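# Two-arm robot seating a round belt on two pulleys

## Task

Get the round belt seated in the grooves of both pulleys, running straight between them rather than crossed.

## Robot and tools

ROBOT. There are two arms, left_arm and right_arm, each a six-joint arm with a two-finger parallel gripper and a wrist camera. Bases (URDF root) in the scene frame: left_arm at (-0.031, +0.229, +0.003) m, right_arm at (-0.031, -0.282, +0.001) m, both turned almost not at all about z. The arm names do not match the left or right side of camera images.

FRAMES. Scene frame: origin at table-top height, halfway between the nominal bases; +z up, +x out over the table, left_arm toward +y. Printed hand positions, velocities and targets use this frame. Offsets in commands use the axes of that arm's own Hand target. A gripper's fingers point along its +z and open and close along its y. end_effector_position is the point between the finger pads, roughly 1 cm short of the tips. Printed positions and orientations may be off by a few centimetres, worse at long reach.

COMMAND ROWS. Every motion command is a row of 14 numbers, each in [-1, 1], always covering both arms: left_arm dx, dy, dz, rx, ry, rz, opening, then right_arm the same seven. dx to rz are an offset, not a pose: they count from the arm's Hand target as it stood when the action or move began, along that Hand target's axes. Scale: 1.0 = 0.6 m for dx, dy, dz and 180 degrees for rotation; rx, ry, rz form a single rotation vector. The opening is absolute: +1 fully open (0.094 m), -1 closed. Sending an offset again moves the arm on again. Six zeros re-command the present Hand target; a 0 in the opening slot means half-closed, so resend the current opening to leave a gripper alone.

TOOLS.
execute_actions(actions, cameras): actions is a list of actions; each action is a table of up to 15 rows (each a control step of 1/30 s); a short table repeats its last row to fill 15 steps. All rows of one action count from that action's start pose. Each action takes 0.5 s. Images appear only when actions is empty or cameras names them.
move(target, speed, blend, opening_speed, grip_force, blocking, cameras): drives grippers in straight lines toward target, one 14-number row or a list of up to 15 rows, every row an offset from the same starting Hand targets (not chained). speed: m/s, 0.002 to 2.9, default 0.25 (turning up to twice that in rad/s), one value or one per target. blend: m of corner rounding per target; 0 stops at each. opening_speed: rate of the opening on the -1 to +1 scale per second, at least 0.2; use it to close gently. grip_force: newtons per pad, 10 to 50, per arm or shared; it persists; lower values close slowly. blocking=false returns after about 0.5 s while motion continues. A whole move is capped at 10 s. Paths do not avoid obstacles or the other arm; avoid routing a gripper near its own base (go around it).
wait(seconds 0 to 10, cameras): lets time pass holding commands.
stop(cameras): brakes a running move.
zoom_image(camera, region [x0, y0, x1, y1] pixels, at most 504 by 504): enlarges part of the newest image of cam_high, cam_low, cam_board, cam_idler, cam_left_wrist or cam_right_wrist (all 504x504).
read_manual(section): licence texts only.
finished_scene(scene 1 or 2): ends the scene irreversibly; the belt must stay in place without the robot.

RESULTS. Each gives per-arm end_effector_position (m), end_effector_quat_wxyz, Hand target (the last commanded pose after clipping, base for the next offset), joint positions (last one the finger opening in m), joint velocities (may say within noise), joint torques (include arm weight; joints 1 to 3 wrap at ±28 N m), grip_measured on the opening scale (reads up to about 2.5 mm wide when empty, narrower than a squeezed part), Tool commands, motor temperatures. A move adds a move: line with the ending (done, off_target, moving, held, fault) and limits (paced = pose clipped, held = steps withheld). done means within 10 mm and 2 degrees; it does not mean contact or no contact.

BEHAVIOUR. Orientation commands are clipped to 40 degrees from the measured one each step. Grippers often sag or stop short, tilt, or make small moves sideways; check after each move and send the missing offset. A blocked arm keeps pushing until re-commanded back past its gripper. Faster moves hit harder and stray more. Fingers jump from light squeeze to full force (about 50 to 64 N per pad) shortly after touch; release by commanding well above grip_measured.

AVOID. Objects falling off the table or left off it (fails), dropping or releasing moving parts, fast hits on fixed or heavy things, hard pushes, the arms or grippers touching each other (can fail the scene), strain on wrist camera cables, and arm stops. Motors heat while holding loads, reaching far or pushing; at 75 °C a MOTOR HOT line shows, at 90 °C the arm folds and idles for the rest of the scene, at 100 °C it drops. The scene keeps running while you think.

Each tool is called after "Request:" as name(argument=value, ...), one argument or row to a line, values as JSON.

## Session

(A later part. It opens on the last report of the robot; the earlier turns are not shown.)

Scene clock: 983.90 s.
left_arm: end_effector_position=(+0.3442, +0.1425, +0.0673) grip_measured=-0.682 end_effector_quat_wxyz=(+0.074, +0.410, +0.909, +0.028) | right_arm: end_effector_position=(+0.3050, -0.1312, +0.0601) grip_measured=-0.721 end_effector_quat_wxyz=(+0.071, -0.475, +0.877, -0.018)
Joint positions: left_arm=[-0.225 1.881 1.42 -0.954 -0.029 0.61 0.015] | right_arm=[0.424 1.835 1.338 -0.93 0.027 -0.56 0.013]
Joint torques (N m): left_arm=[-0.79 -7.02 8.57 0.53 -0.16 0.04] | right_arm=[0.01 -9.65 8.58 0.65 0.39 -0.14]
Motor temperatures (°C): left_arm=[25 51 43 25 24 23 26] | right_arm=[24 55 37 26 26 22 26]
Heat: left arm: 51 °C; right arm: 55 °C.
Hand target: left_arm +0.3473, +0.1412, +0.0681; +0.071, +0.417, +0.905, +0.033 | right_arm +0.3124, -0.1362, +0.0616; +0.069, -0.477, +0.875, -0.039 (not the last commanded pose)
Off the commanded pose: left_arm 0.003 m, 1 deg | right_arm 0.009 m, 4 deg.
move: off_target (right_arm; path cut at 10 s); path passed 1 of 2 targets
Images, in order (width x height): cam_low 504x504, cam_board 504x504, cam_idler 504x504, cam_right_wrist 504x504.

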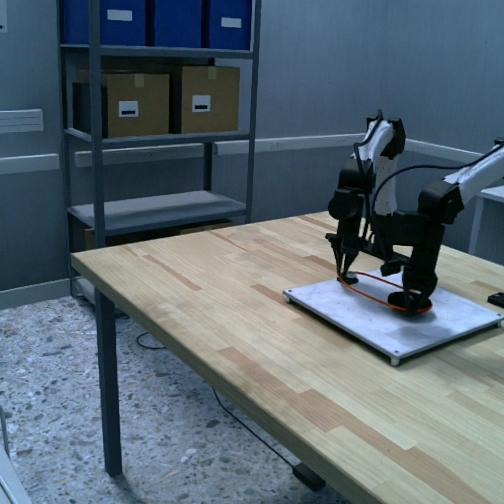

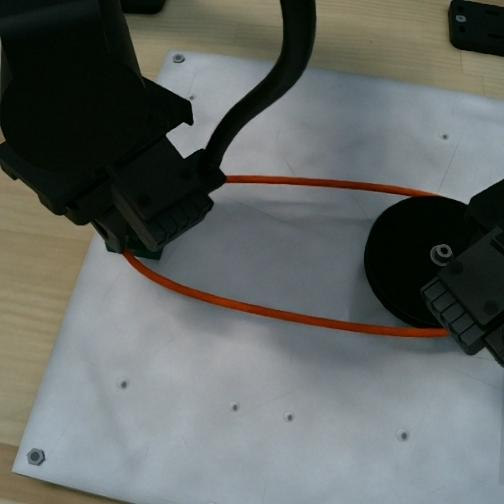

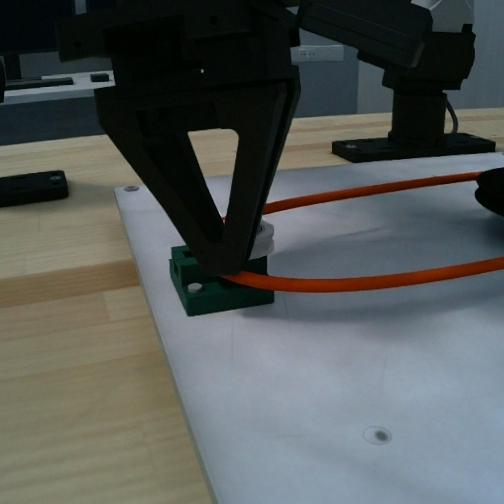

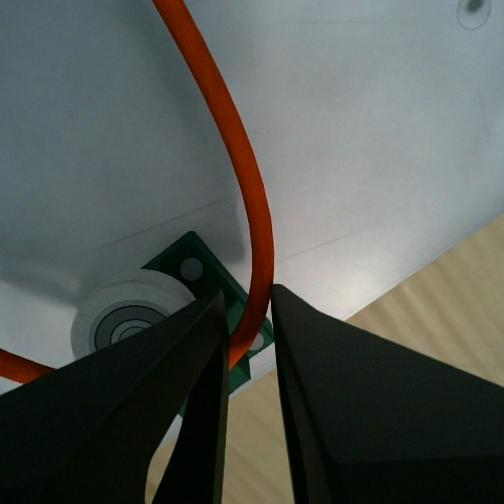

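Request:
move(
  target=[0,0,0,0,0,0,-0.68,-0.031,0.007,-0.004,0,0,-0.14,-0.72],
  speed=0.1,
  cameras=["cam_idler","cam_right_wrist","cam_board","cam_low"],
)

Request:
zoom_image(
  camera="cam_idler",
  region=[150, 180, 300, 330],
)

Request:
zoom_image(
  camera="cam_low",
  region=[320, 250, 450, 340],
)

Request:
zoom_image(
  camera="cam_board",
  region=[80, 150, 230, 300],
)

Scene clock: 1002.67 s.
left_arm: end_effector_position=(+0.3442, +0.1425, +0.0673) grip_measured=-0.682 end_effector_quat_wxyz=(+0.074, +0.410, +0.909, +0.028) | right_arm: end_effector_position=(+0.3123, -0.1189, +0.0602) grip_measured=-0.721 end_effector_quat_wxyz=(+0.057, -0.653, +0.754, -0.042)
Joint positions: left_arm=[-0.225 1.881 1.42 -0.954 -0.029 0.61 0.015] | right_arm=[0.458 1.888 1.408 -0.959 0.054 -0.962 0.013]
Joint torques (N m): left_arm=[-0.85 -7.01 8.55 0.52 -0.17 0.01] | right_arm=[0.5 -10.66 8.99 0.55 0.12 -0.14]
Motor temperatures (°C): left_arm=[25 51 43 25 24 23 26] | right_arm=[24 55 37 26 26 22 26]
Heat: left arm: 51 °C; right arm: 55 °C.
Hand target: left_arm +0.3473, +0.1412, +0.0681; +0.071, +0.417, +0.905, +0.033 | right_arm +0.3186, -0.1182, +0.0650; +0.059, -0.657, +0.750, -0.053
Off the commanded pose: left_arm 0.003 m, 1 deg | right_arm 0.008 m, 1 deg.
move: done
Images, in order (width x height): cam_low 504x504, cam_board 504x504, cam_idler 504x504, cam_right_wrist 504x504.

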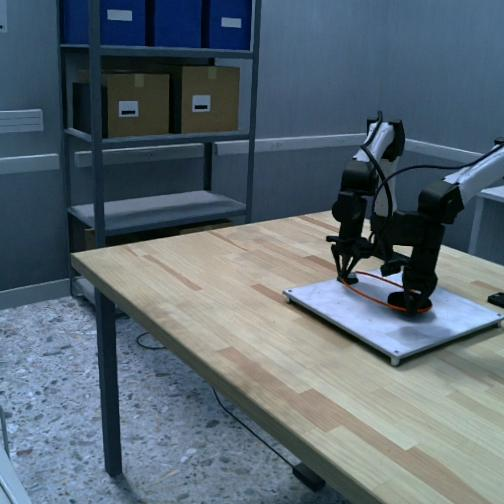

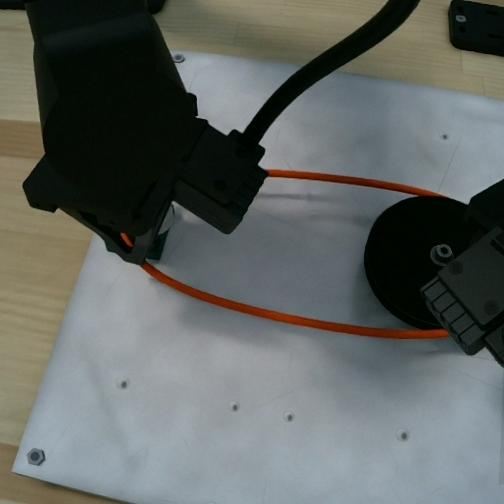

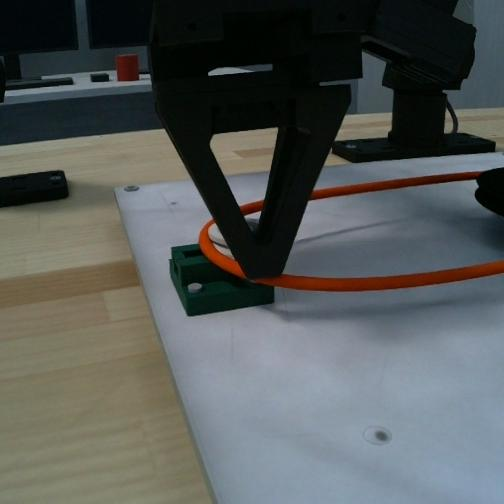

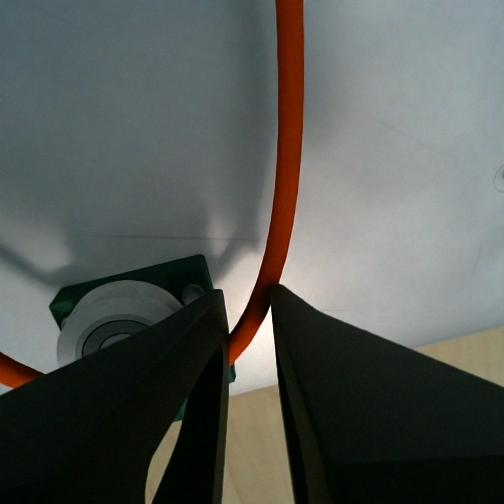

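Scaled by 3.360 from the camera's 504x504 image, which has a finer 720x720 frame.

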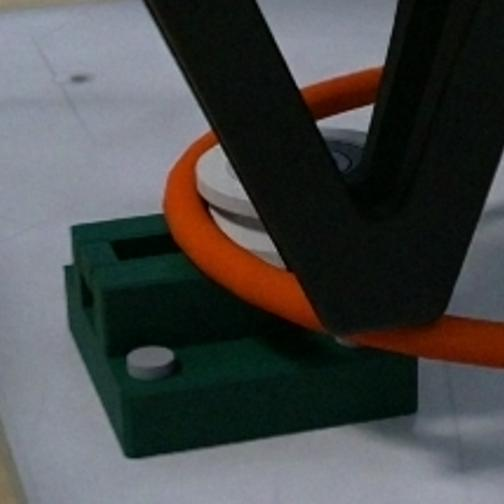

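Scaled by 3.877 from the camera's 504x504 image, which has a finer 720x720 frame.

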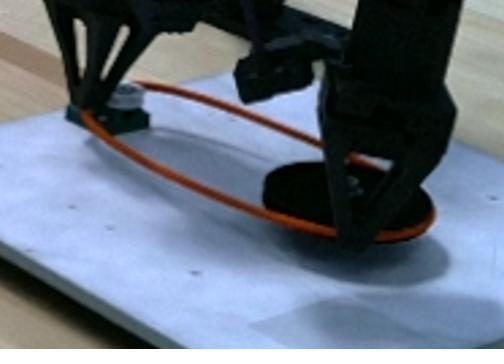

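Scaled by 3.360 from the camera's 504x504 image, which has a finer 720x720 frame.

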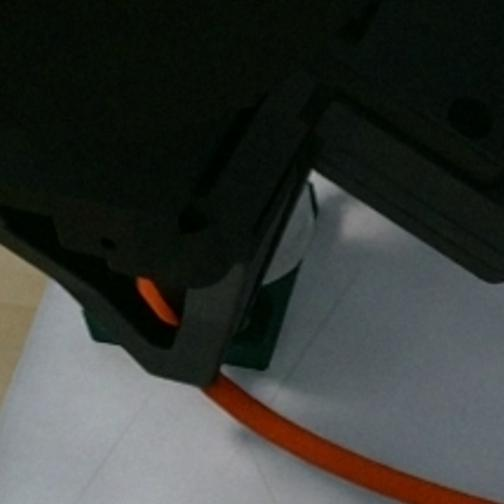

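Request:
move(
  target=[0,0,0,0,0,0,-0.68,-0.05,-0.007,0,0,0,0,-0.72],
  speed=0.08,
  cameras=["cam_idler","cam_right_wrist","cam_board","cam_low"],
)

Request:
zoom_image(
  camera="cam_idler",
  region=[150, 180, 300, 330],
)

Request:
zoom_image(
  camera="cam_board",
  region=[80, 150, 230, 300],
)

Scene clock: 1021.23 s.
left_arm: end_effector_position=(+0.3442, +0.1425, +0.0673) grip_measured=-0.682 end_effector_quat_wxyz=(+0.074, +0.410, +0.909, +0.028) | right_arm: end_effector_position=(+0.3230, -0.0920, +0.0620) grip_measured=-0.721 end_effector_quat_wxyz=(+0.057, -0.659, +0.749, -0.051)
Joint positions: left_arm=[-0.225 1.881 1.42 -0.954 -0.029 0.61 0.015] | right_arm=[0.515 1.968 1.524 -0.995 0.077 -0.922 0.013]
Joint torques (N m): left_arm=[-0.87 -7.04 8.55 0.52 -0.17 0.05] | right_arm=[0.51 -11.73 9.13 0.54 0.04 0.03]
Heat: left arm: 51 °C; right arm: 54 °C.
Hand target: left_arm +0.3473, +0.1412, +0.0681; +0.071, +0.417, +0.905, +0.033 | right_arm +0.3266, -0.0890, +0.0663; +0.059, -0.657, +0.750, -0.053
Off the commanded pose: left_arm 0.003 m, 1 deg | right_arm 0.006 m, 0 deg.
move: done
Images, in order (width x height): cam_low 504x504, cam_board 504x504, cam_idler 504x504, cam_right_wrist 504x504.

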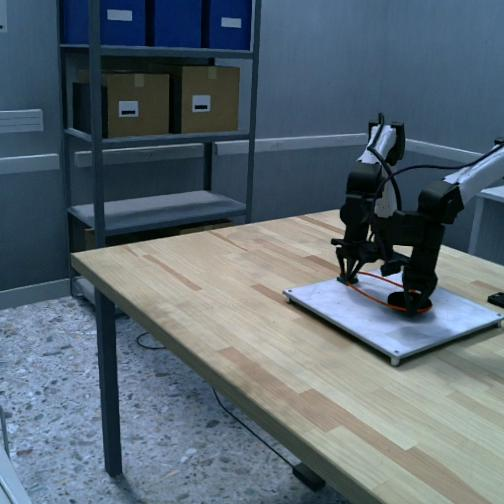

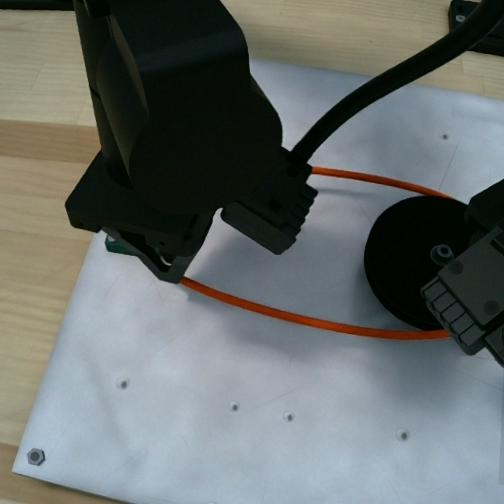

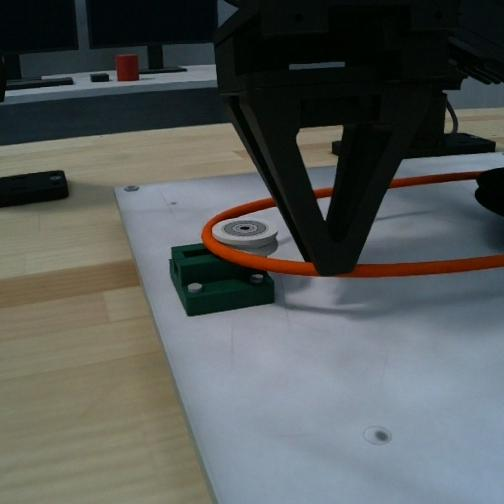

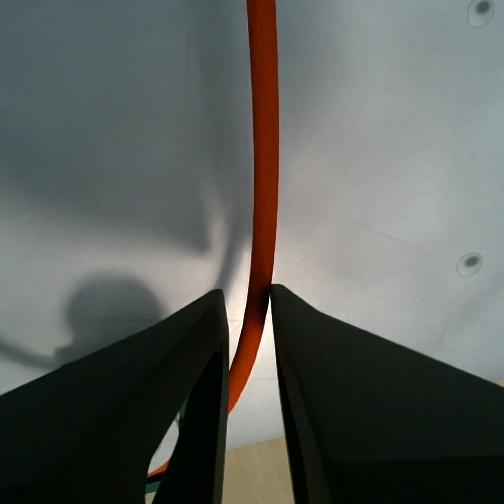

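Scaled by 3.360 from the camera's 504x504 image, which has a finer 720x720 frame.

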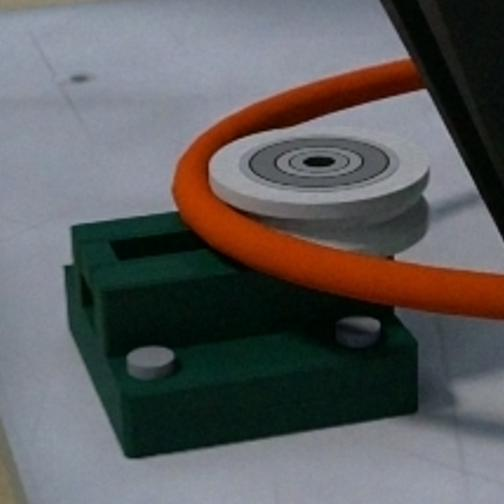

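Scaled by 3.360 from the camera's 504x504 image, which has a finer 720x720 frame.

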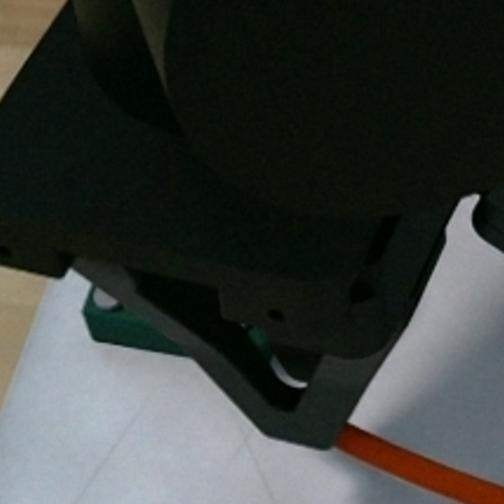

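Request:
move(
  target=[0,0,0,0,0,0,-0.68,0,0.025,0,0,0,0,-0.72],
  speed=0.08,
  cameras=["cam_idler","cam_right_wrist","cam_board","cam_low"],
)

Request:
zoom_image(
  camera="cam_idler",
  region=[150, 180, 300, 330],
)

Request:
zoom_image(
  camera="cam_low",
  region=[320, 250, 450, 340],
)

Scene clock: 1029.67 s.
left_arm: end_effector_position=(+0.3442, +0.1425, +0.0673) grip_measured=-0.682 end_effector_quat_wxyz=(+0.074, +0.410, +0.909, +0.028) | right_arm: end_effector_position=(+0.3135, -0.0897, +0.0547) grip_measured=-0.721 end_effector_quat_wxyz=(+0.046, -0.658, +0.750, -0.052)
Joint positions: left_arm=[-0.225 1.881 1.42 -0.954 -0.029 0.61 0.015] | right_arm=[0.536 1.968 1.497 -0.992 0.086 -0.897 0.013]
Joint torques (N m): left_arm=[-0.88 -7.04 8.55 0.51 -0.18 0.03] | right_arm=[0.69 -15.57 5.26 0.64 -0.03 0.04]
Motor temperatures (°C): left_arm=[25 51 44 25 24 23 26] | right_arm=[24 55 39 26 26 22 25]
Heat: left arm: 51 °C; right arm: 55 °C.
Hand target: left_arm +0.3473, +0.1412, +0.0681; +0.071, +0.417, +0.905, +0.033 | right_arm +0.3119, -0.0872, +0.0639; +0.059, -0.657, +0.750, -0.053
Off the commanded pose: left_arm 0.003 m, 1 deg | right_arm 0.010 m, 2 deg.
move: done
Images, in order (width x height): cam_low 504x504, cam_board 504x504, cam_idler 504x504, cam_right_wrist 504x504.

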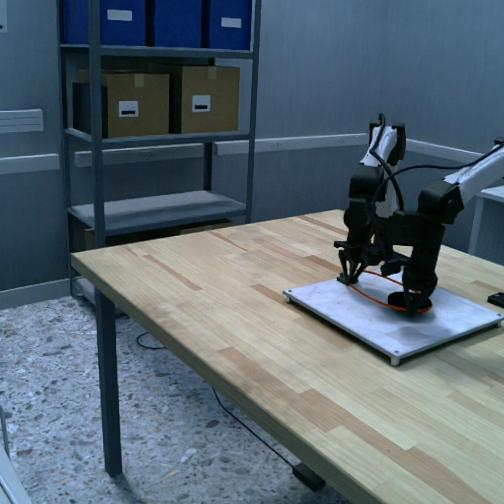

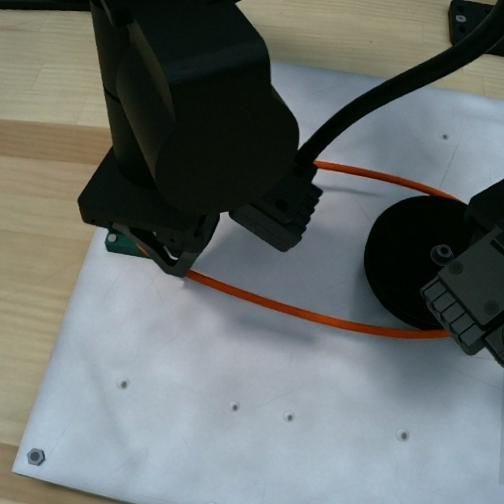

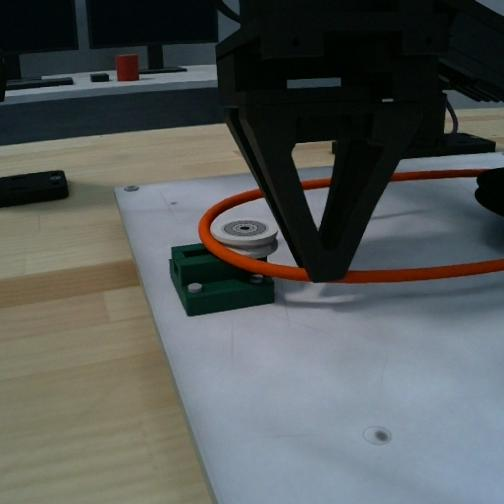

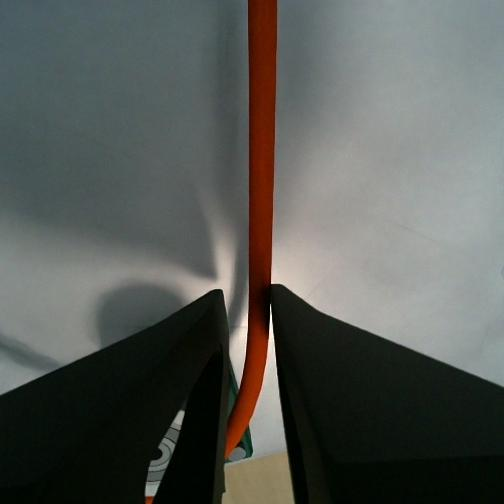

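Scaled by 3.360 from the camera's 504x504 image, which has a finer 720x720 frame.

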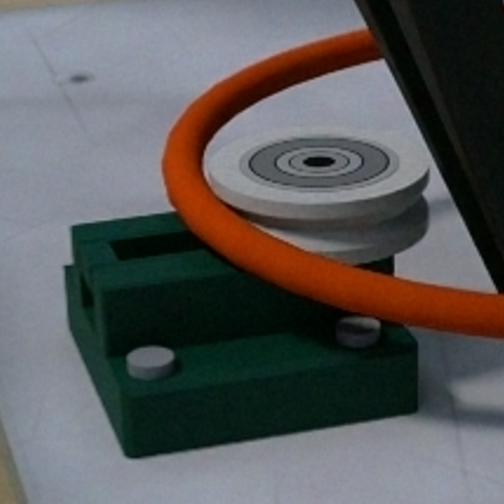

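Scaled by 3.877 from the camera's 504x504 image, which has a finer 720x720 frame.

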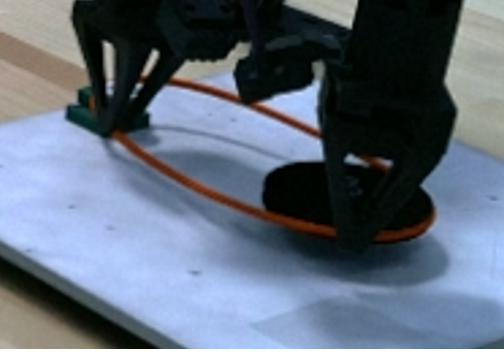

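Request:
move(
  target=[0,0,0,0,0,0,-0.68,0,-0.009,-0.008,0,0,0,-0.6],
  speed=0.08,
  cameras=["cam_idler","cam_right_wrist"],
)

Request:
zoom_image(
  camera="cam_idler",
  region=[150, 180, 300, 330],
)

Scene clock: 1038.77 s.
left_arm: end_effector_position=(+0.3442, +0.1425, +0.0673) grip_measured=-0.682 end_effector_quat_wxyz=(+0.074, +0.410, +0.909, +0.028) | right_arm: end_effector_position=(+0.3133, -0.0899, +0.0547) grip_measured=-0.602 end_effector_quat_wxyz=(+0.045, -0.657, +0.750, -0.052)
Joint positions: left_arm=[-0.225 1.881 1.42 -0.954 -0.029 0.61 0.015] | right_arm=[0.536 1.968 1.497 -0.993 0.086 -0.896 0.019]
Joint torques (N m): left_arm=[-0.81 -7.02 8.62 0.53 -0.18 0.01] | right_arm=[0.2 -14.89 8.49 0.46 -0.02 -0.02]
Motor temperatures (°C): left_arm=[25 51 44 24 24 23 26] | right_arm=[24 59 38 26 26 22 25]
Heat: left arm: 51 °C; right arm: 59 °C.
Hand target: left_arm +0.3473, +0.1412, +0.0681; +0.071, +0.417, +0.905, +0.033 | right_arm +0.3164, -0.0879, +0.0695; +0.059, -0.657, +0.750, -0.053
Off the commanded pose: left_arm 0.003 m, 1 deg | right_arm 0.015 m, 2 deg.
move: off_target (right_arm)
Images, in order (width x height): cam_idler 504x504, cam_right_wrist 504x504.

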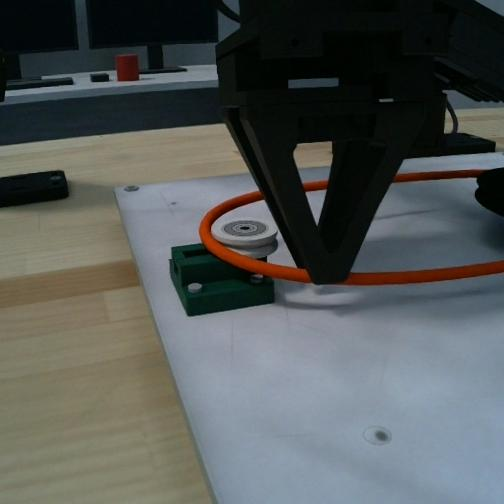

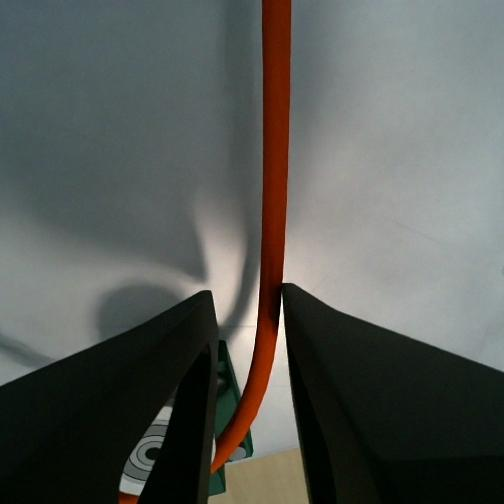

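Scaled by 3.360 from the camera's 504x504 image, which has a finer 720x720 frame.

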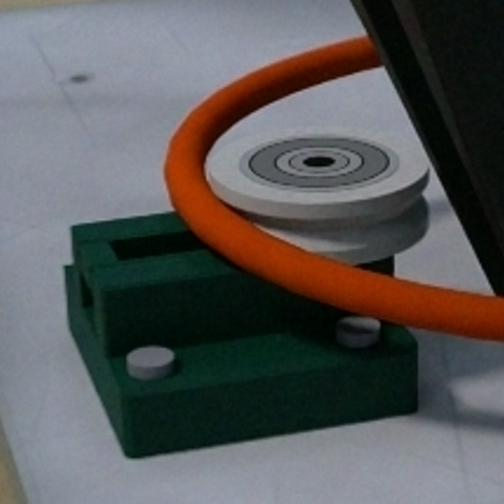

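Request:
move(
  target=[
    [0,0,0,0,0,0,-0.68,0,-0.025,0,0,0,0,-0.6],
    [0,0,0,0,0,0,-0.68,0,-0.025,0,0,0,0,-0.3],
  ],
  speed=0.08,
  opening_speed=0.3,
  cameras=["cam_idler","cam_right_wrist","cam_board"],
)

Request:
zoom_image(
  camera="cam_idler",
  region=[150, 180, 300, 330],
)

Scene clock: 1052.80 s.
left_arm: end_effector_position=(+0.3442, +0.1425, +0.0673) grip_measured=-0.682 end_effector_quat_wxyz=(+0.074, +0.410, +0.909, +0.028) | right_arm: end_effector_position=(+0.3257, -0.0914, +0.0675) grip_measured=-0.302 end_effector_quat_wxyz=(+0.054, -0.656, +0.751, -0.054)
Joint positions: left_arm=[-0.225 1.881 1.42 -0.954 -0.029 0.61 0.015] | right_arm=[0.517 1.978 1.561 -1.027 0.086 -0.914 0.033]
Joint torques (N m): left_arm=[-0.8 -6.97 8.54 0.52 -0.19 0.02] | right_arm=[-0.17 -11.85 8.83 0.57 -0.03 -0.16]
Motor temperatures (°C): left_arm=[25 51 44 24 24 23 26] | right_arm=[24 61 39 26 26 22 25]
Heat: left arm: 51 °C; right arm: 61 °C.
Hand target: left_arm +0.3473, +0.1412, +0.0681; +0.071, +0.417, +0.905, +0.033 | right_arm +0.3311, -0.0898, +0.0718; +0.059, -0.657, +0.750, -0.053
Off the commanded pose: left_arm 0.003 m, 1 deg | right_arm 0.007 m, 1 deg.
move: done
Images, in order (width x height): cam_board 504x504, cam_idler 504x504, cam_right_wrist 504x504.

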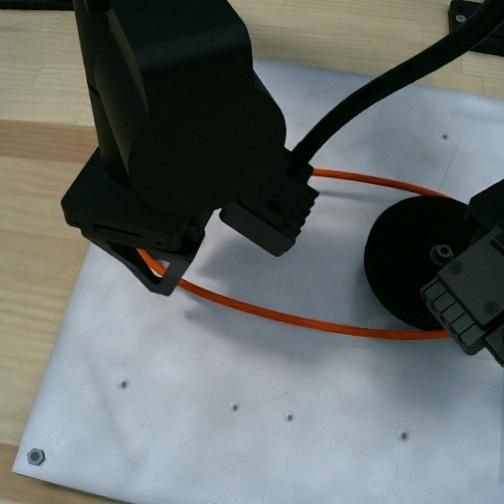

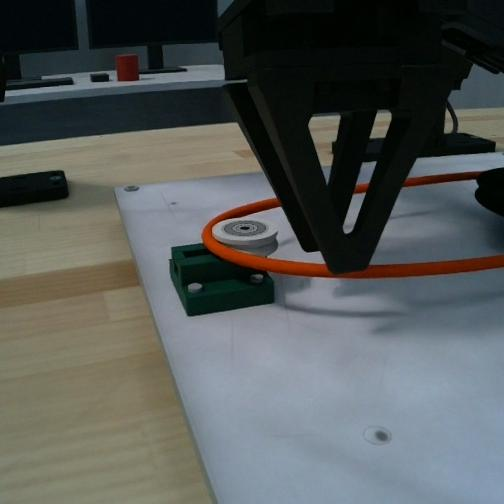

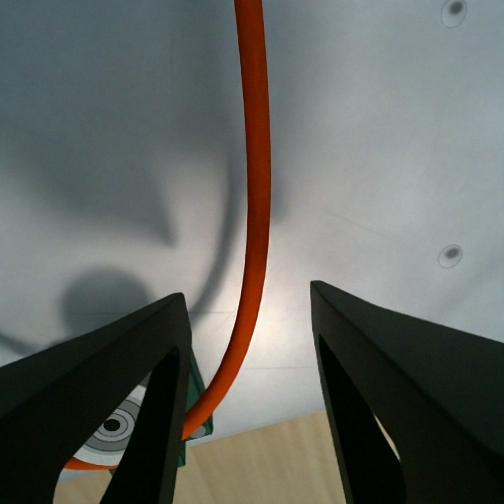

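Scaled by 3.360 from the camera's 504x504 image, which has a finer 720x720 frame.

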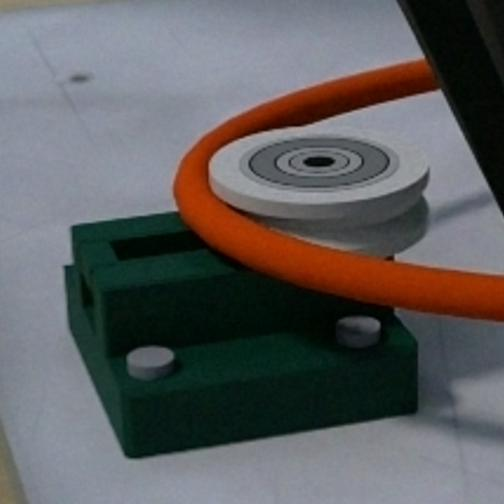

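Request:
move(
  target=[0,0,0,0,0,0,-0.68,0.02,0,-0.13,0,0,0,-0.3],
  speed=0.12,
  cameras=["cam_idler","cam_low","cam_board"],
)

Request:
zoom_image(
  camera="cam_idler",
  region=[150, 180, 300, 330],
)

Request:
zoom_image(
  camera="cam_low",
  region=[320, 250, 450, 340],
)

Scene clock: 1060.90 s.
left_arm: end_effector_position=(+0.3442, +0.1425, +0.0673) grip_measured=-0.682 end_effector_quat_wxyz=(+0.074, +0.410, +0.909, +0.028) | right_arm: end_effector_position=(+0.3142, -0.1015, +0.1318) grip_measured=-0.302 end_effector_quat_wxyz=(+0.039, -0.658, +0.751, -0.052)
Joint positions: left_arm=[-0.225 1.881 1.42 -0.954 -0.029 0.61 0.015] | right_arm=[0.51 1.933 1.758 -1.299 0.086 -0.922 0.033]
Joint torques (N m): left_arm=[-0.83 -7.06 8.59 0.53 -0.18 0] | right_arm=[-0.43 -14.86 8.7 0.47 -0.09 -0.07]
Motor temperatures (°C): left_arm=[25 50 44 24 24 23 26] | right_arm=[24 60 39 26 26 22 25]
Heat: left arm: 50 °C; right arm: 60 °C.
Hand target: left_arm +0.3473, +0.1412, +0.0681; +0.071, +0.417, +0.905, +0.033 | right_arm +0.3172, -0.1015, +0.1487; +0.059, -0.657, +0.750, -0.053
Off the commanded pose: left_arm 0.003 m, 1 deg | right_arm 0.017 m, 2 deg.
move: off_target (right_arm)
Images, in order (width x height): cam_low 504x504, cam_board 504x504, cam_idler 504x504.

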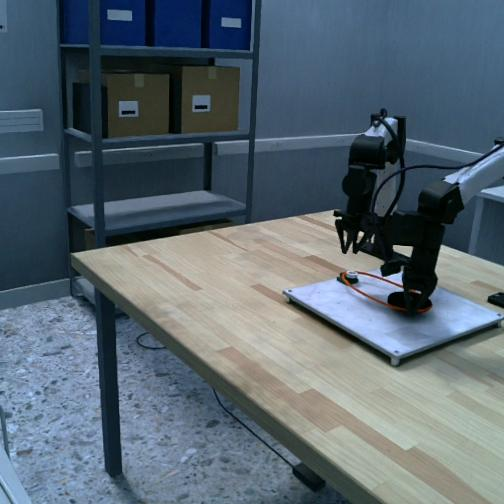

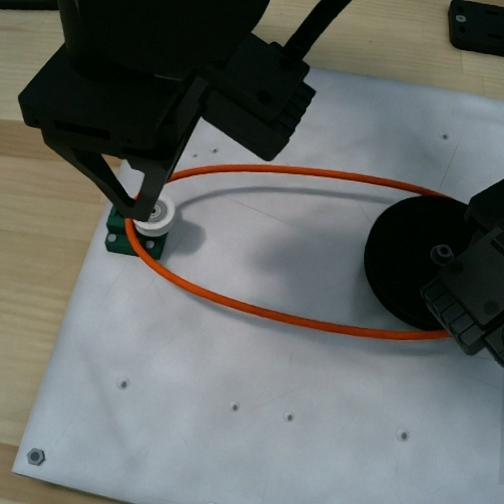

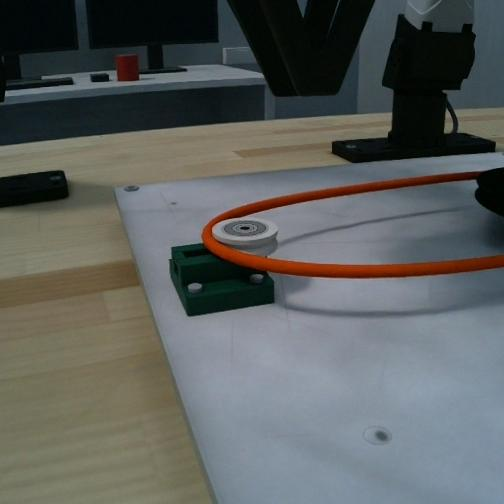

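Scaled by 3.360 from the camera's 504x504 image, which has a finer 720x720 frame.

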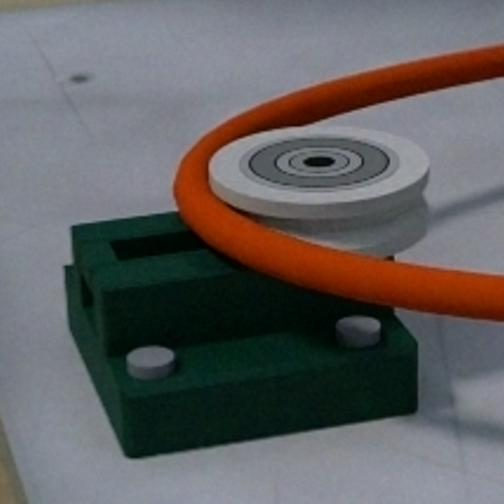

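Scaled by 3.877 from the camera's 504x504 image, which has a finer 720x720 frame.

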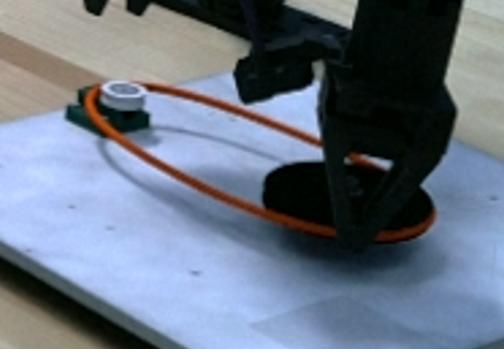

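Request:
move(
  target=[
    [-0.027,-0.009,0.004,0,0,0.11,-0.68,0,0,0,0,0,0,-0.3],
    [-0.063,-0.024,0.009,0,0,0.22,-0.68,0,0,0,0,0,0,-0.3],
  ],
  speed=0.12,
  blend=[0.008,0],
  cameras=["cam_idler","cam_low","cam_board","cam_left_wrist"],
)

Request:
zoom_image(
  camera="cam_idler",
  region=[150, 180, 300, 330],
)

Request:
zoom_image(
  camera="cam_low",
  region=[320, 250, 450, 340],
)

Scene clock: 1077.03 s.
left_arm: end_effector_position=(+0.3592, +0.1048, +0.0649) grip_measured=-0.682 end_effector_quat_wxyz=(+0.060, +0.693, +0.717, +0.053) | right_arm: end_effector_position=(+0.3140, -0.1016, +0.1318) grip_measured=-0.302 end_effector_quat_wxyz=(+0.039, -0.658, +0.751, -0.052)
Joint positions: left_arm=[-0.312 1.976 1.541 -0.981 -0.044 1.214 0.015] | right_arm=[0.51 1.933 1.758 -1.299 0.086 -0.922 0.033]
Joint torques (N m): left_arm=[-0.72 -7.57 8.51 0.49 -0.15 0.04] | right_arm=[-0.54 -14.94 8.73 0.53 -0.05 -0.09]
Motor temperatures (°C): left_arm=[25 50 44 24 24 23 26] | right_arm=[24 61 38 26 26 22 25]
Heat: left arm: 50 °C; right arm: 61 °C.
Hand target: left_arm +0.3615, +0.1031, +0.0649; +0.055, +0.699, +0.710, +0.055 | right_arm +0.3171, -0.1016, +0.1487; +0.059, -0.657, +0.750, -0.053
Off the commanded pose: left_arm 0.003 m, 1 deg | right_arm 0.017 m, 2 deg.
move: off_target (right_arm)
Images, in order (width x height): cam_low 504x504, cam_board 504x504, cam_idler 504x504, cam_left_wrist 504x504.

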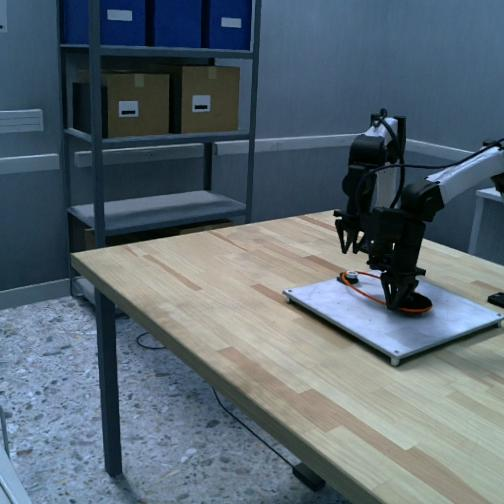

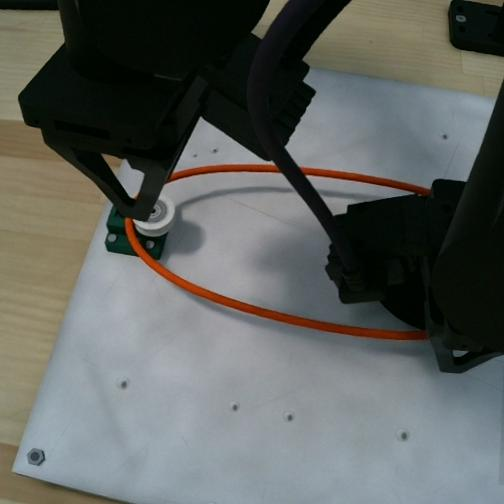

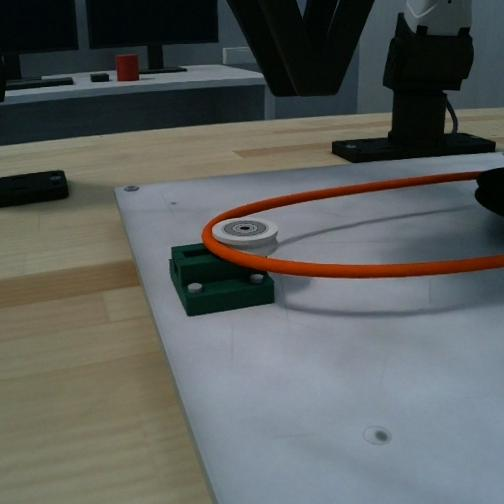

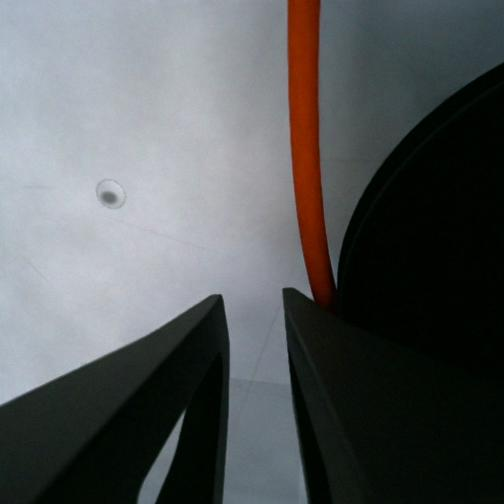

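Scaled by 3.360 from the camera's 504x504 image, which has a finer 720x720 frame.

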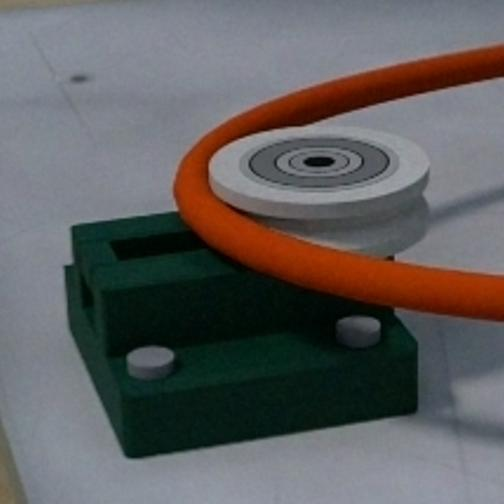

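Scaled by 3.877 from the camera's 504x504 image, which has a finer 720x720 frame.

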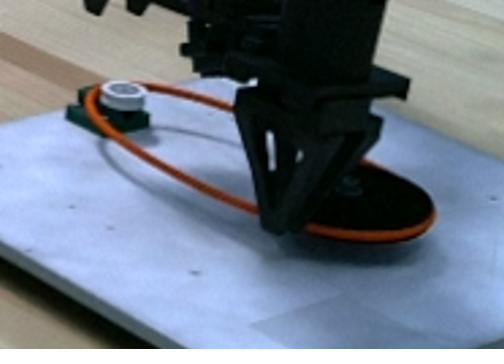

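Request:
move(
  target=[
    [0,0,0,0,0,0,-0.68,0.15,0,-0.08,0,0,0,-0.3],
    [-0.06,0.0,0.009,0,0,0,-0.68,0.15,0,-0.08,0,0,0,-0.3],
  ],
  speed=0.15,
  blend=[0.01,0],
  cameras=["cam_idler","cam_low","cam_board","cam_left_wrist"],
)

Request:
zoom_image(
  camera="cam_low",
  region=[320, 250, 450, 340],
)

Scene clock: 1090.13 s.
left_arm: end_effector_position=(+0.3600, +0.0649, +0.0597) grip_measured=-0.682 end_effector_quat_wxyz=(+0.061, +0.704, +0.706, +0.053) | right_arm: end_effector_position=(+0.3037, -0.1902, +0.1882) grip_measured=-0.302 end_effector_quat_wxyz=(+0.053, -0.655, +0.752, -0.057)
Joint positions: left_arm=[-0.406 2.038 1.61 -0.991 -0.056 1.152 0.015] | right_arm=[0.288 1.746 1.741 -1.421 0.062 -1.138 0.033]
Joint torques (N m): left_arm=[0.25 -8.13 8.42 0.46 -0.15 -0.21] | right_arm=[0.05 -12.57 5.64 0.57 -0.17 -0.07]
Motor temperatures (°C): left_arm=[25 51 46 24 24 23 26] | right_arm=[24 62 38 26 26 22 25]
Heat: left arm: 51 °C; right arm: 62 °C.
Hand target: left_arm +0.3629, +0.0671, +0.0597; +0.055, +0.699, +0.710, +0.055 | right_arm +0.2978, -0.1906, +0.1943; +0.059, -0.657, +0.750, -0.053
Off the commanded pose: left_arm 0.004 m, 1 deg | right_arm 0.009 m, 1 deg.
move: done
Images, in order (width x height): cam_low 504x504, cam_board 504x504, cam_idler 504x504, cam_left_wrist 504x504.

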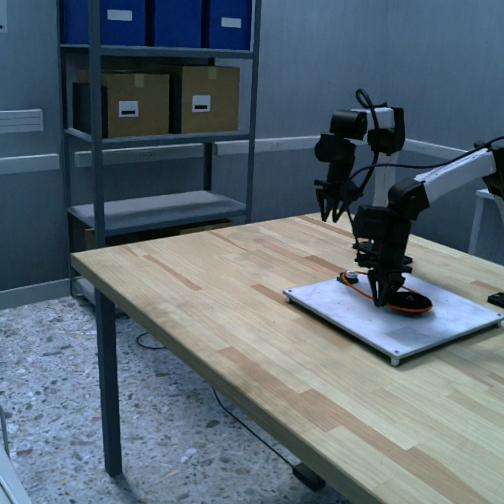

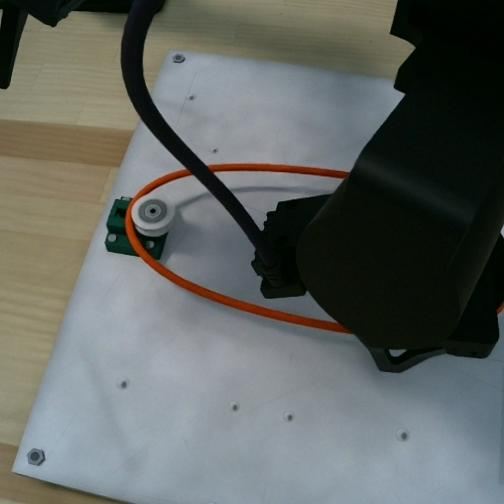

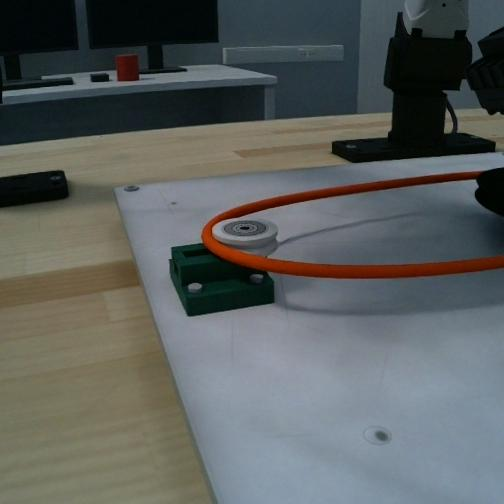

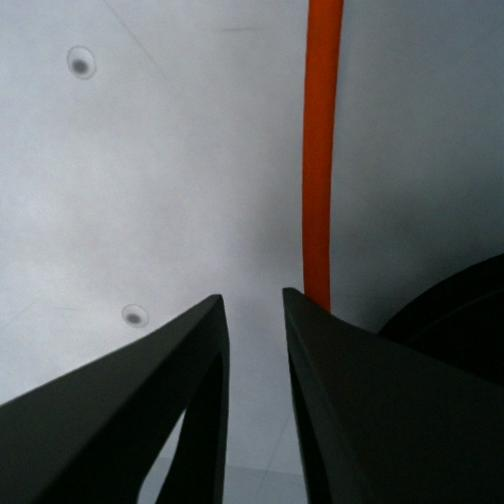

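Scaled by 3.877 from the camera's 504x504 image, which has a finer 720x720 frame.

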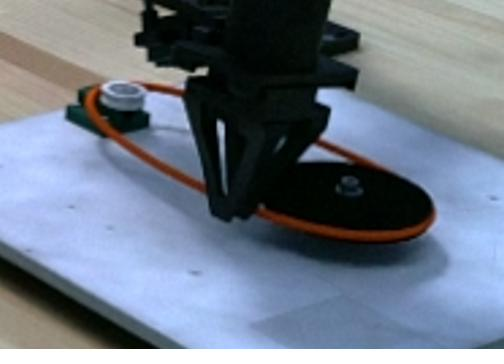

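Request:
move(
  target=[0,0,-0.13,0,0,0,-0.68,0,0,0,0,0,0,-0.3],
  speed=0.12,
  cameras=["cam_low","cam_board","cam_left_wrist"],
)

Request:
zoom_image(
  camera="cam_low",
  region=[320, 250, 450, 340],
)

Scene clock: 1099.43 s.
left_arm: end_effector_position=(+0.3509, +0.0690, +0.1174) grip_measured=-0.682 end_effector_quat_wxyz=(+0.038, +0.701, +0.711, +0.045) | right_arm: end_effector_position=(+0.3036, -0.1902, +0.1882) grip_measured=-0.302 end_effector_quat_wxyz=(+0.053, -0.655, +0.752, -0.057)
Joint positions: left_arm=[-0.406 2.028 1.832 -1.271 -0.056 1.139 0.015] | right_arm=[0.288 1.746 1.741 -1.422 0.062 -1.138 0.033]
Joint torques (N m): left_arm=[-1.03 -11.92 8.28 0.35 -0.17 -0.21] | right_arm=[-0.13 -12.45 5.74 0.57 -0.14 -0.11]
Motor temperatures (°C): left_arm=[25 53 46 24 24 23 26] | right_arm=[24 62 38 26 26 22 25]
Heat: left arm: 53 °C; right arm: 62 °C.
Hand target: left_arm +0.3508, +0.0670, +0.1367; +0.056, +0.699, +0.710, +0.055 | right_arm +0.2978, -0.1907, +0.1943; +0.059, -0.657, +0.750, -0.053
Off the commanded pose: left_arm 0.019 m, 2 deg | right_arm 0.008 m, 1 deg.
move: off_target (left_arm)
Images, in order (width x height): cam_low 504x504, cam_board 504x504, cam_left_wrist 504x504.

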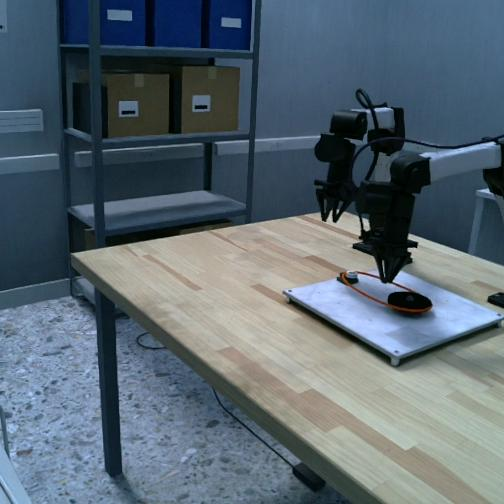

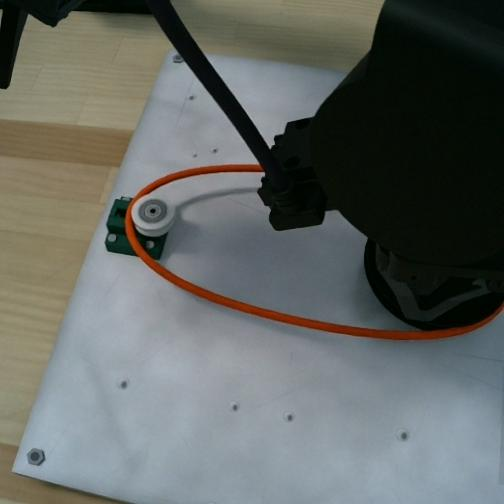

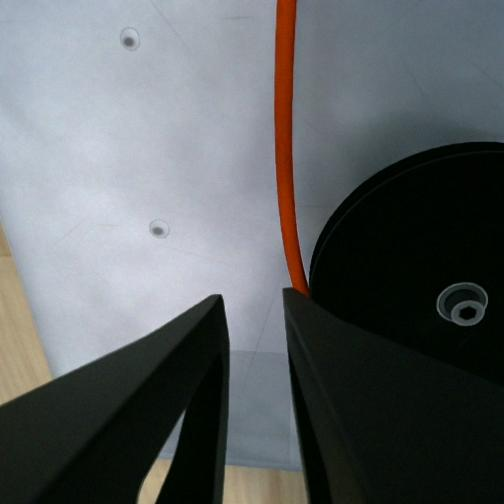

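Scaled by 3.877 from the camera's 504x504 image, which has a finer 720x720 frame.

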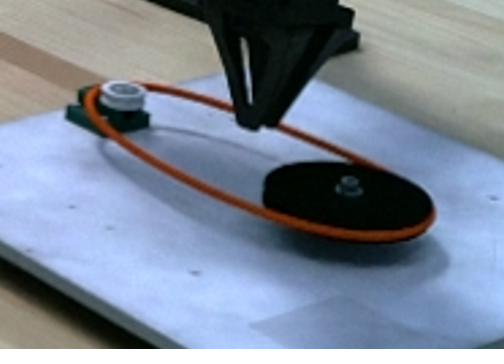

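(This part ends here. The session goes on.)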